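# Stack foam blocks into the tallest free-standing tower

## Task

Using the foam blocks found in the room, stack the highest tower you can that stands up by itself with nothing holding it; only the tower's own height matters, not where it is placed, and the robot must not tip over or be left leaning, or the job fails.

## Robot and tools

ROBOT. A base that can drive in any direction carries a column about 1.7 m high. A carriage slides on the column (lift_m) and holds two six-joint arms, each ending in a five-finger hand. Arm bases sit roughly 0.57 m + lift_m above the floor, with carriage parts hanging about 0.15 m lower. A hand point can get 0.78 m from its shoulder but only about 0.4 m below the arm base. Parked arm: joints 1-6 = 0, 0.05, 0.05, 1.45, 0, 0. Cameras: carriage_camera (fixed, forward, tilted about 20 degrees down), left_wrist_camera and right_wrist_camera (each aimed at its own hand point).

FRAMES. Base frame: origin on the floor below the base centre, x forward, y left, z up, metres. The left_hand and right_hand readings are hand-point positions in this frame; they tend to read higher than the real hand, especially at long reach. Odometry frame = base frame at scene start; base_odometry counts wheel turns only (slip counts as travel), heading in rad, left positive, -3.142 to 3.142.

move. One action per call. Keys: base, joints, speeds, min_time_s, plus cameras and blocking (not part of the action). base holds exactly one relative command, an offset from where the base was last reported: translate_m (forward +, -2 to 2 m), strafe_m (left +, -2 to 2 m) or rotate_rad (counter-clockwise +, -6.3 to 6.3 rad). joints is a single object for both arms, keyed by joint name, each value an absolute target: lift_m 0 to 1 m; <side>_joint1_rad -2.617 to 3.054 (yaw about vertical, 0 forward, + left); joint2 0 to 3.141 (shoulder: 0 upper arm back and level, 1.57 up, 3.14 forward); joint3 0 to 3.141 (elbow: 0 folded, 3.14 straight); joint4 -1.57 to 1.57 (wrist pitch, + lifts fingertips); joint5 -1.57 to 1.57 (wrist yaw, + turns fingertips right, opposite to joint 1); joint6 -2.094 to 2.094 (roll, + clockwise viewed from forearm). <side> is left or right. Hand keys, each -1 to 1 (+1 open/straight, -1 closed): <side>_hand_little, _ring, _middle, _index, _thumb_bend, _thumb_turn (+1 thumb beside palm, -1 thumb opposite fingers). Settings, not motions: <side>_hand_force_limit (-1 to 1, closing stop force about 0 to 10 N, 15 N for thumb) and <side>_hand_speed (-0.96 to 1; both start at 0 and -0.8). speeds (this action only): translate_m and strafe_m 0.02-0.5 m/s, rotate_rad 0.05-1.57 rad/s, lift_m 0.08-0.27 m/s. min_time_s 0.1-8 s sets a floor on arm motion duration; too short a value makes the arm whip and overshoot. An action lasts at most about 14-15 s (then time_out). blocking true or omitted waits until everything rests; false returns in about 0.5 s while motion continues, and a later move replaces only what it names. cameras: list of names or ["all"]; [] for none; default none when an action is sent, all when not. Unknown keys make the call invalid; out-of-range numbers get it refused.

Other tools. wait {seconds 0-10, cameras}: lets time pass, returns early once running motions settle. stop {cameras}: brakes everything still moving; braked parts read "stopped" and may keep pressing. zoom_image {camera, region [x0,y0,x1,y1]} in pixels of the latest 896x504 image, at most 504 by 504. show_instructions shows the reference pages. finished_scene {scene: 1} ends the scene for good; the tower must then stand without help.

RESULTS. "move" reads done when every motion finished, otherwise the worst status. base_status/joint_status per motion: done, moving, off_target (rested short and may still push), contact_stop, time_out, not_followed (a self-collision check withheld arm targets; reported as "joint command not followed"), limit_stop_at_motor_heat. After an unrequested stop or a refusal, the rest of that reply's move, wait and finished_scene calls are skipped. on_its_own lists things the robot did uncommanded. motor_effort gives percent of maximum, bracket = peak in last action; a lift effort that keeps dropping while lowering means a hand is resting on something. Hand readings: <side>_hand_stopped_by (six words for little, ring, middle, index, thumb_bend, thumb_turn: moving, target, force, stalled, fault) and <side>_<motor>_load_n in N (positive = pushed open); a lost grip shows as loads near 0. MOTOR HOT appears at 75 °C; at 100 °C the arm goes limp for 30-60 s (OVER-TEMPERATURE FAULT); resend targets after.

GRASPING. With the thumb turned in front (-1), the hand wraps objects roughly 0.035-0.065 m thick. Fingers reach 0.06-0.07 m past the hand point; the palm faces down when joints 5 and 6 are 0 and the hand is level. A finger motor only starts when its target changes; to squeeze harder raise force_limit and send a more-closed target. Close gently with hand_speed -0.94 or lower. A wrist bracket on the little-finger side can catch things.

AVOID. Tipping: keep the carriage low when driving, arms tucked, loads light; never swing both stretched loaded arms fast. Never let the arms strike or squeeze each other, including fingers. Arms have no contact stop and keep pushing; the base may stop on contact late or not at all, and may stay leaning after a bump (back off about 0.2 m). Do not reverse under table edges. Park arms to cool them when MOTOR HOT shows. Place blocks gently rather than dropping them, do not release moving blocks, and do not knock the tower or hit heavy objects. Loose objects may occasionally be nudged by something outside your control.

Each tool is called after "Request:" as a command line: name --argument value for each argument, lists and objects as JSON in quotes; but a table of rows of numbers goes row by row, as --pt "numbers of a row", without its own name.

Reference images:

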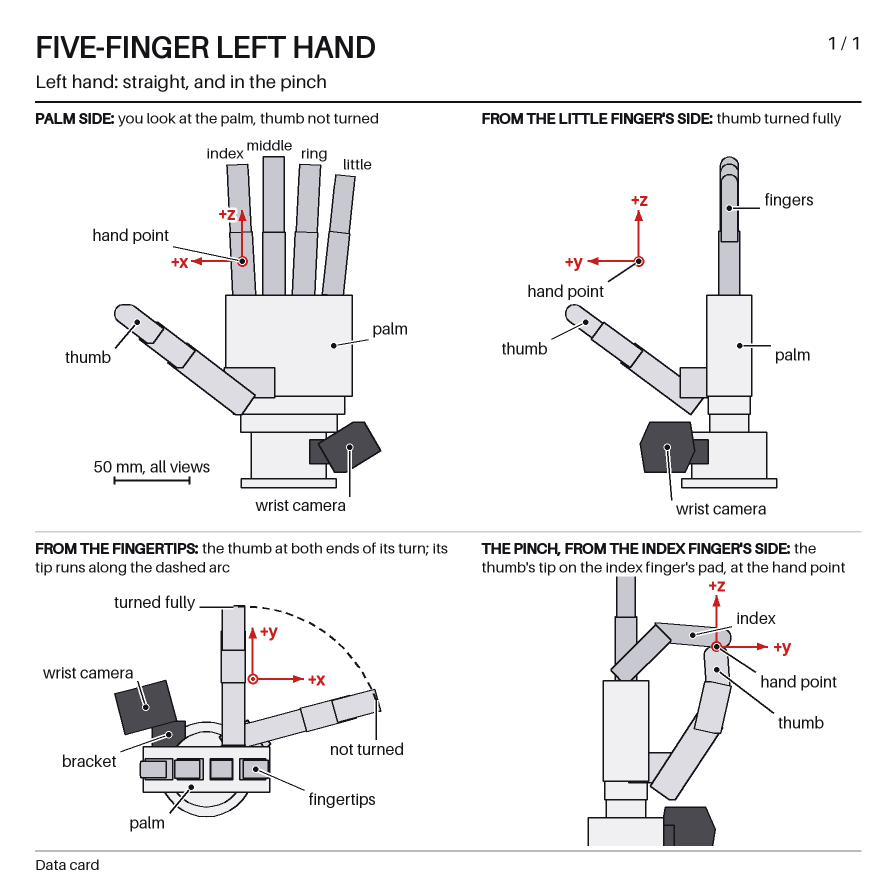

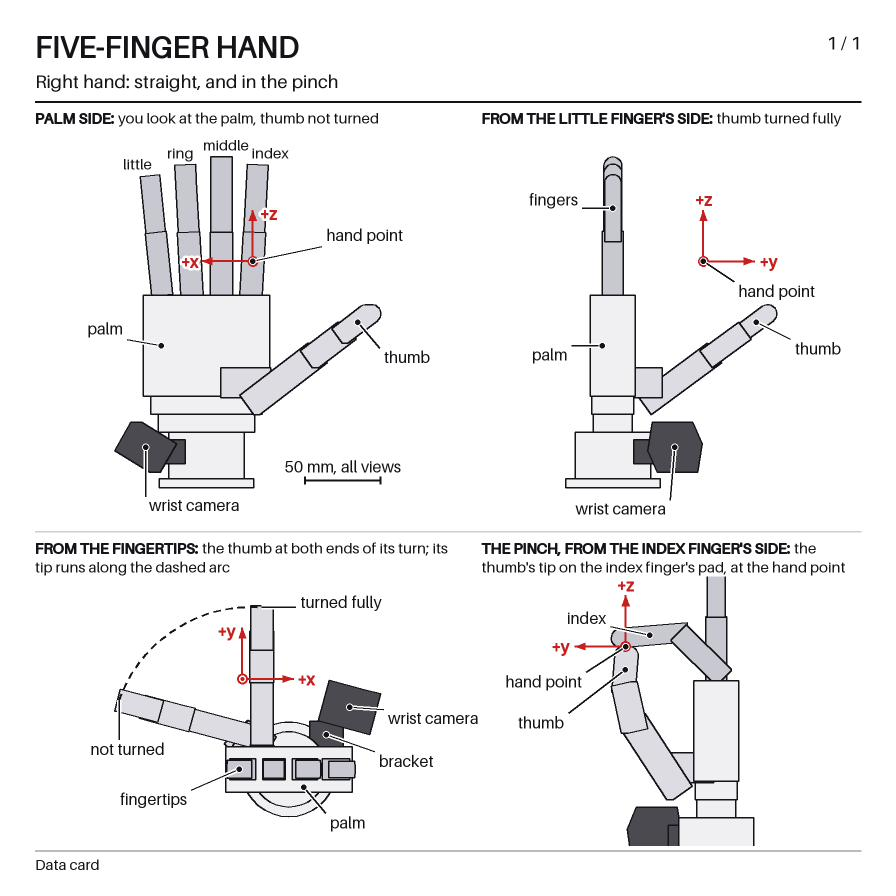

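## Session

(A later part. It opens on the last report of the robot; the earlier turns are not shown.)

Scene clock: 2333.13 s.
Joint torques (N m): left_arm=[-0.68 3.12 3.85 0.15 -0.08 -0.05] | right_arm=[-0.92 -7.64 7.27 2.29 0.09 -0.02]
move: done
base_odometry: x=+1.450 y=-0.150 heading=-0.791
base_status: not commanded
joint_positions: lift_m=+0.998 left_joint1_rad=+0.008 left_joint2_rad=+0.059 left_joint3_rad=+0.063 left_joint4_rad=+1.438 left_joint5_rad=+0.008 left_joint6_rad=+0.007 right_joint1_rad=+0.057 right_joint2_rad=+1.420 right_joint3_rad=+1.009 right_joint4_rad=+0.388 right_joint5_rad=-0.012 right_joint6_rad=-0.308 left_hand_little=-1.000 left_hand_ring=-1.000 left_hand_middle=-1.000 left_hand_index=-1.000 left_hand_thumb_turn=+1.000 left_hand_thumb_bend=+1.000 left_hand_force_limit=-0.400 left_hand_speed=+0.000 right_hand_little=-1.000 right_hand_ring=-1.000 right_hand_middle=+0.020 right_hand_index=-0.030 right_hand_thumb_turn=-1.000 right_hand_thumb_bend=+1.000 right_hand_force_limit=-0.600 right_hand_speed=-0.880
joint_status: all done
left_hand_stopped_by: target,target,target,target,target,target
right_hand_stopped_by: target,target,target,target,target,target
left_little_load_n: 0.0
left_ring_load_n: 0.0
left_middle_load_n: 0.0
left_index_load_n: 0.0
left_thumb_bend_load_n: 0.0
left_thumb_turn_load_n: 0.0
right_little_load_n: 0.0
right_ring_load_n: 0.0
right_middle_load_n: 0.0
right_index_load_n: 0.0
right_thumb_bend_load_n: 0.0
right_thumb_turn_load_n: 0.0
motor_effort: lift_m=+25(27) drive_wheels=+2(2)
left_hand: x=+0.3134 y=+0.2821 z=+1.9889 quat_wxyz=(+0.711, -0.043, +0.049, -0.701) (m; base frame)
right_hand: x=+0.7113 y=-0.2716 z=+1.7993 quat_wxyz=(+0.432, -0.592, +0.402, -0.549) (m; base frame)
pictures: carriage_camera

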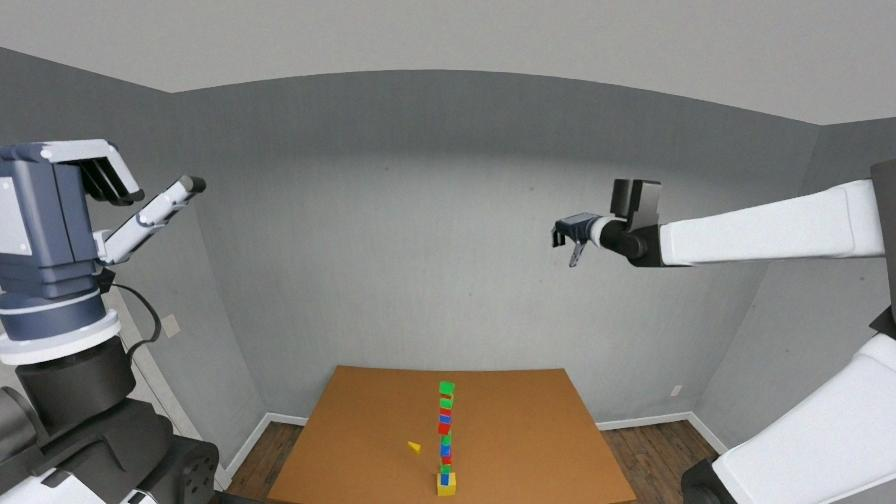

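Request:
move --joints '{"right_joint1_rad": 0, "right_joint2_rad": 0.05, "right_joint3_rad": 0.05, "right_joint4_rad": 1.45, "right_joint5_rad": 0, "right_joint6_rad": 0}' --min_time_s 2

Request:
move --base '{"translate_m": -0.15}' --speeds '{"translate_m": 0.1, "lift_m": 0.2}' --joints '{"lift_m": 0.45}' --cameras '["carriage_camera"]'

Request:
zoom_image --camera "carriage_camera" --region '[400, 150, 500, 400]'

Scene clock: 2336.77 s.
Joint torques (N m): left_arm=[-0.65 3.12 3.85 0.13 -0.08 -0.04] | right_arm=[-1.03 2.19 5.07 0.15 0.08 0.01]
move: done
base_odometry: x=+1.450 y=-0.150 heading=-0.791
base_status: not commanded
joint_positions: lift_m=+0.998 left_joint1_rad=+0.008 left_joint2_rad=+0.059 left_joint3_rad=+0.063 left_joint4_rad=+1.440 left_joint5_rad=+0.007 left_joint6_rad=+0.007 right_joint1_rad=+0.008 right_joint2_rad=+0.058 right_joint3_rad=+0.058 right_joint4_rad=+1.436 right_joint5_rad=-0.009 right_joint6_rad=-0.007 left_hand_little=-1.000 left_hand_ring=-1.000 left_hand_middle=-1.000 left_hand_index=-1.000 left_hand_thumb_turn=+1.000 left_hand_thumb_bend=+1.000 left_hand_force_limit=-0.400 left_hand_speed=+0.000 right_hand_little=-1.000 right_hand_ring=-1.000 right_hand_middle=+0.020 right_hand_index=-0.030 right_hand_thumb_turn=-1.000 right_hand_thumb_bend=+1.000 right_hand_force_limit=-0.600 right_hand_speed=-0.880
joint_status: all done
left_hand_stopped_by: target,target,target,target,target,target
right_hand_stopped_by: target,target,target,target,target,target
left_little_load_n: 0.0
left_ring_load_n: 0.0
left_middle_load_n: 0.0
left_index_load_n: 0.0
left_thumb_bend_load_n: 0.0
left_thumb_turn_load_n: 0.0
right_little_load_n: 0.0
right_ring_load_n: 0.0
right_middle_load_n: 0.0
right_index_load_n: 0.0
right_thumb_bend_load_n: 0.0
right_thumb_turn_load_n: 0.0
motor_effort: lift_m=+26(27) drive_wheels=+1(2)
left_hand: x=+0.3128 y=+0.2823 z=+1.9892 quat_wxyz=(+0.711, -0.042, +0.047, -0.701) (m; base frame)
right_hand: x=+0.3145 y=-0.2804 z=+1.9870 quat_wxyz=(+0.706, -0.051, +0.044, -0.705) (m; base frame)
pictures: none

Scene clock: 2340.00 s.
Joint torques (N m): left_arm=[-0.66 3.47 4.29 0.03 -0.07 -0.04] | right_arm=[-0.84 2.65 5.76 0 0.06 -0.01]
move: done
base_odometry: x=+1.345 y=-0.043 heading=-0.790
base_status: done
joint_positions: lift_m=+0.450 left_joint1_rad=+0.008 left_joint2_rad=+0.055 left_joint3_rad=+0.058 left_joint4_rad=+1.449 left_joint5_rad=+0.006 left_joint6_rad=+0.007 right_joint1_rad=+0.006 right_joint2_rad=+0.054 right_joint3_rad=+0.052 right_joint4_rad=+1.448 right_joint5_rad=-0.009 right_joint6_rad=-0.006 left_hand_little=-1.000 left_hand_ring=-1.000 left_hand_middle=-1.000 left_hand_index=-1.000 left_hand_thumb_turn=+1.000 left_hand_thumb_bend=+1.000 left_hand_force_limit=-0.400 left_hand_speed=+0.000 right_hand_little=-1.000 right_hand_ring=-1.000 right_hand_middle=+0.020 right_hand_index=-0.030 right_hand_thumb_turn=-1.000 right_hand_thumb_bend=+1.000 right_hand_force_limit=-0.600 right_hand_speed=-0.880
joint_status: all done
left_hand_stopped_by: target,target,target,target,target,target
right_hand_stopped_by: target,target,target,target,target,target
left_little_load_n: 0.0
left_ring_load_n: 0.0
left_middle_load_n: 0.0
left_index_load_n: 0.0
left_thumb_bend_load_n: 0.0
left_thumb_turn_load_n: 0.0
right_little_load_n: 0.0
right_ring_load_n: 0.0
right_middle_load_n: 0.0
right_index_load_n: 0.0
right_thumb_bend_load_n: 0.0
right_thumb_turn_load_n: 0.0
motor_effort: lift_m=+22(25) drive_wheels=+0(7)
left_hand: x=+0.3108 y=+0.2824 z=+1.4410 quat_wxyz=(+0.711, -0.040, +0.044, -0.701) (m; base frame)
right_hand: x=+0.3121 y=-0.2807 z=+1.4390 quat_wxyz=(+0.706, -0.047, +0.041, -0.706) (m; base frame)
pictures: carriage_camera

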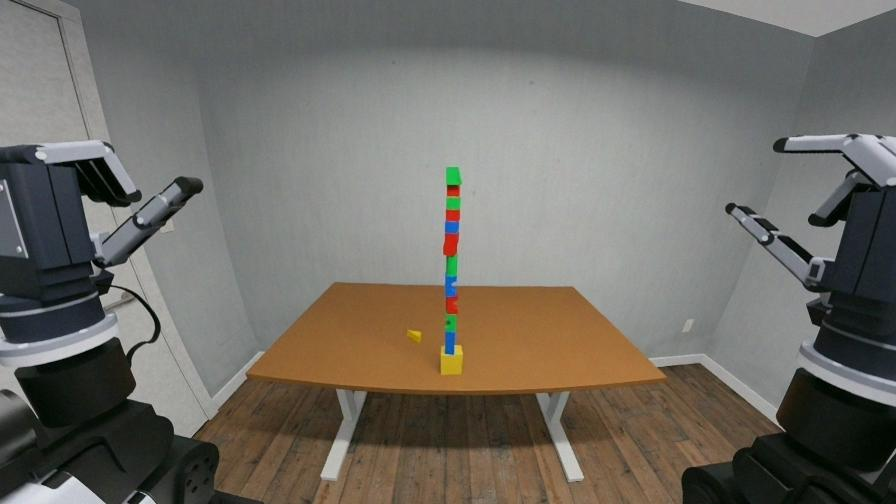

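Scaled by 2.016 from the camera's 896x504 image, which has a finer 1280x720 frame.

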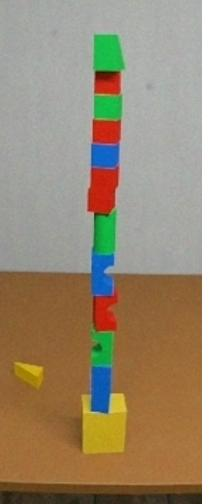

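Request:
wait --seconds 3 --cameras '["carriage_camera"]'

Request:
zoom_image --camera "carriage_camera" --region '[400, 150, 500, 400]'

Scene clock: 2343.50 s.
Joint torques (N m): left_arm=[-0.65 3.48 4.27 0.03 -0.07 -0.04] | right_arm=[-0.87 2.69 5.74 -0.01 0.09 -0.02]
base_odometry: x=+1.345 y=-0.043 heading=-0.790
base_status: done
joint_positions: lift_m=+0.450 left_joint1_rad=+0.008 left_joint2_rad=+0.055 left_joint3_rad=+0.058 left_joint4_rad=+1.449 left_joint5_rad=+0.006 left_joint6_rad=+0.007 right_joint1_rad=+0.006 right_joint2_rad=+0.054 right_joint3_rad=+0.052 right_joint4_rad=+1.448 right_joint5_rad=-0.009 right_joint6_rad=-0.006 left_hand_little=-1.000 left_hand_ring=-1.000 left_hand_middle=-1.000 left_hand_index=-1.000 left_hand_thumb_turn=+1.000 left_hand_thumb_bend=+1.000 left_hand_force_limit=-0.400 left_hand_speed=+0.000 right_hand_little=-1.000 right_hand_ring=-1.000 right_hand_middle=+0.020 right_hand_index=-0.030 right_hand_thumb_turn=-1.000 right_hand_thumb_bend=+1.000 right_hand_force_limit=-0.600 right_hand_speed=-0.880
joint_status: all done
left_hand_stopped_by: target,target,target,target,target,target
right_hand_stopped_by: target,target,target,target,target,target
left_little_load_n: 0.0
left_ring_load_n: 0.0
left_middle_load_n: 0.0
left_index_load_n: 0.0
left_thumb_bend_load_n: 0.0
left_thumb_turn_load_n: 0.0
right_little_load_n: 0.0
right_ring_load_n: 0.0
right_middle_load_n: 0.0
right_index_load_n: 0.0
right_thumb_bend_load_n: 0.0
right_thumb_turn_load_n: 0.0
motor_effort: lift_m=+23(25) drive_wheels=+0(7)
left_hand: x=+0.3108 y=+0.2824 z=+1.4410 quat_wxyz=(+0.711, -0.040, +0.044, -0.701) (m; base frame)
right_hand: x=+0.3121 y=-0.2807 z=+1.4390 quat_wxyz=(+0.706, -0.047, +0.041, -0.706) (m; base frame)
wait: 3.00 s; at rest from the start
pictures: carriage_camera

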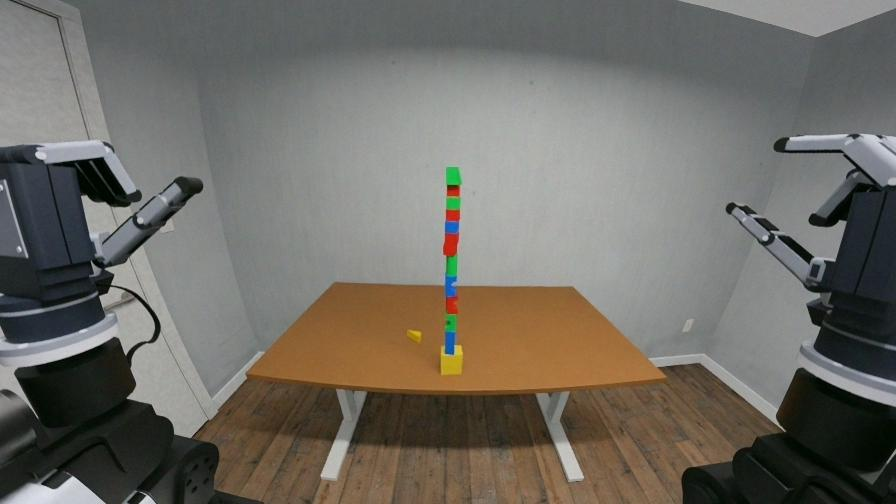

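Scaled by 2.016 from the camera's 896x504 image, which has a finer 1280x720 frame.

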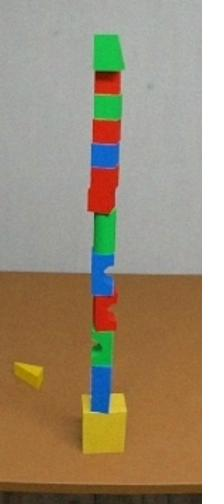

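The tower hasn't moved since I backed away. The arms are parked and the robot is clear of it, so I'm ending the scene.

Request:
finished_scene

The scene is finished: the task was done.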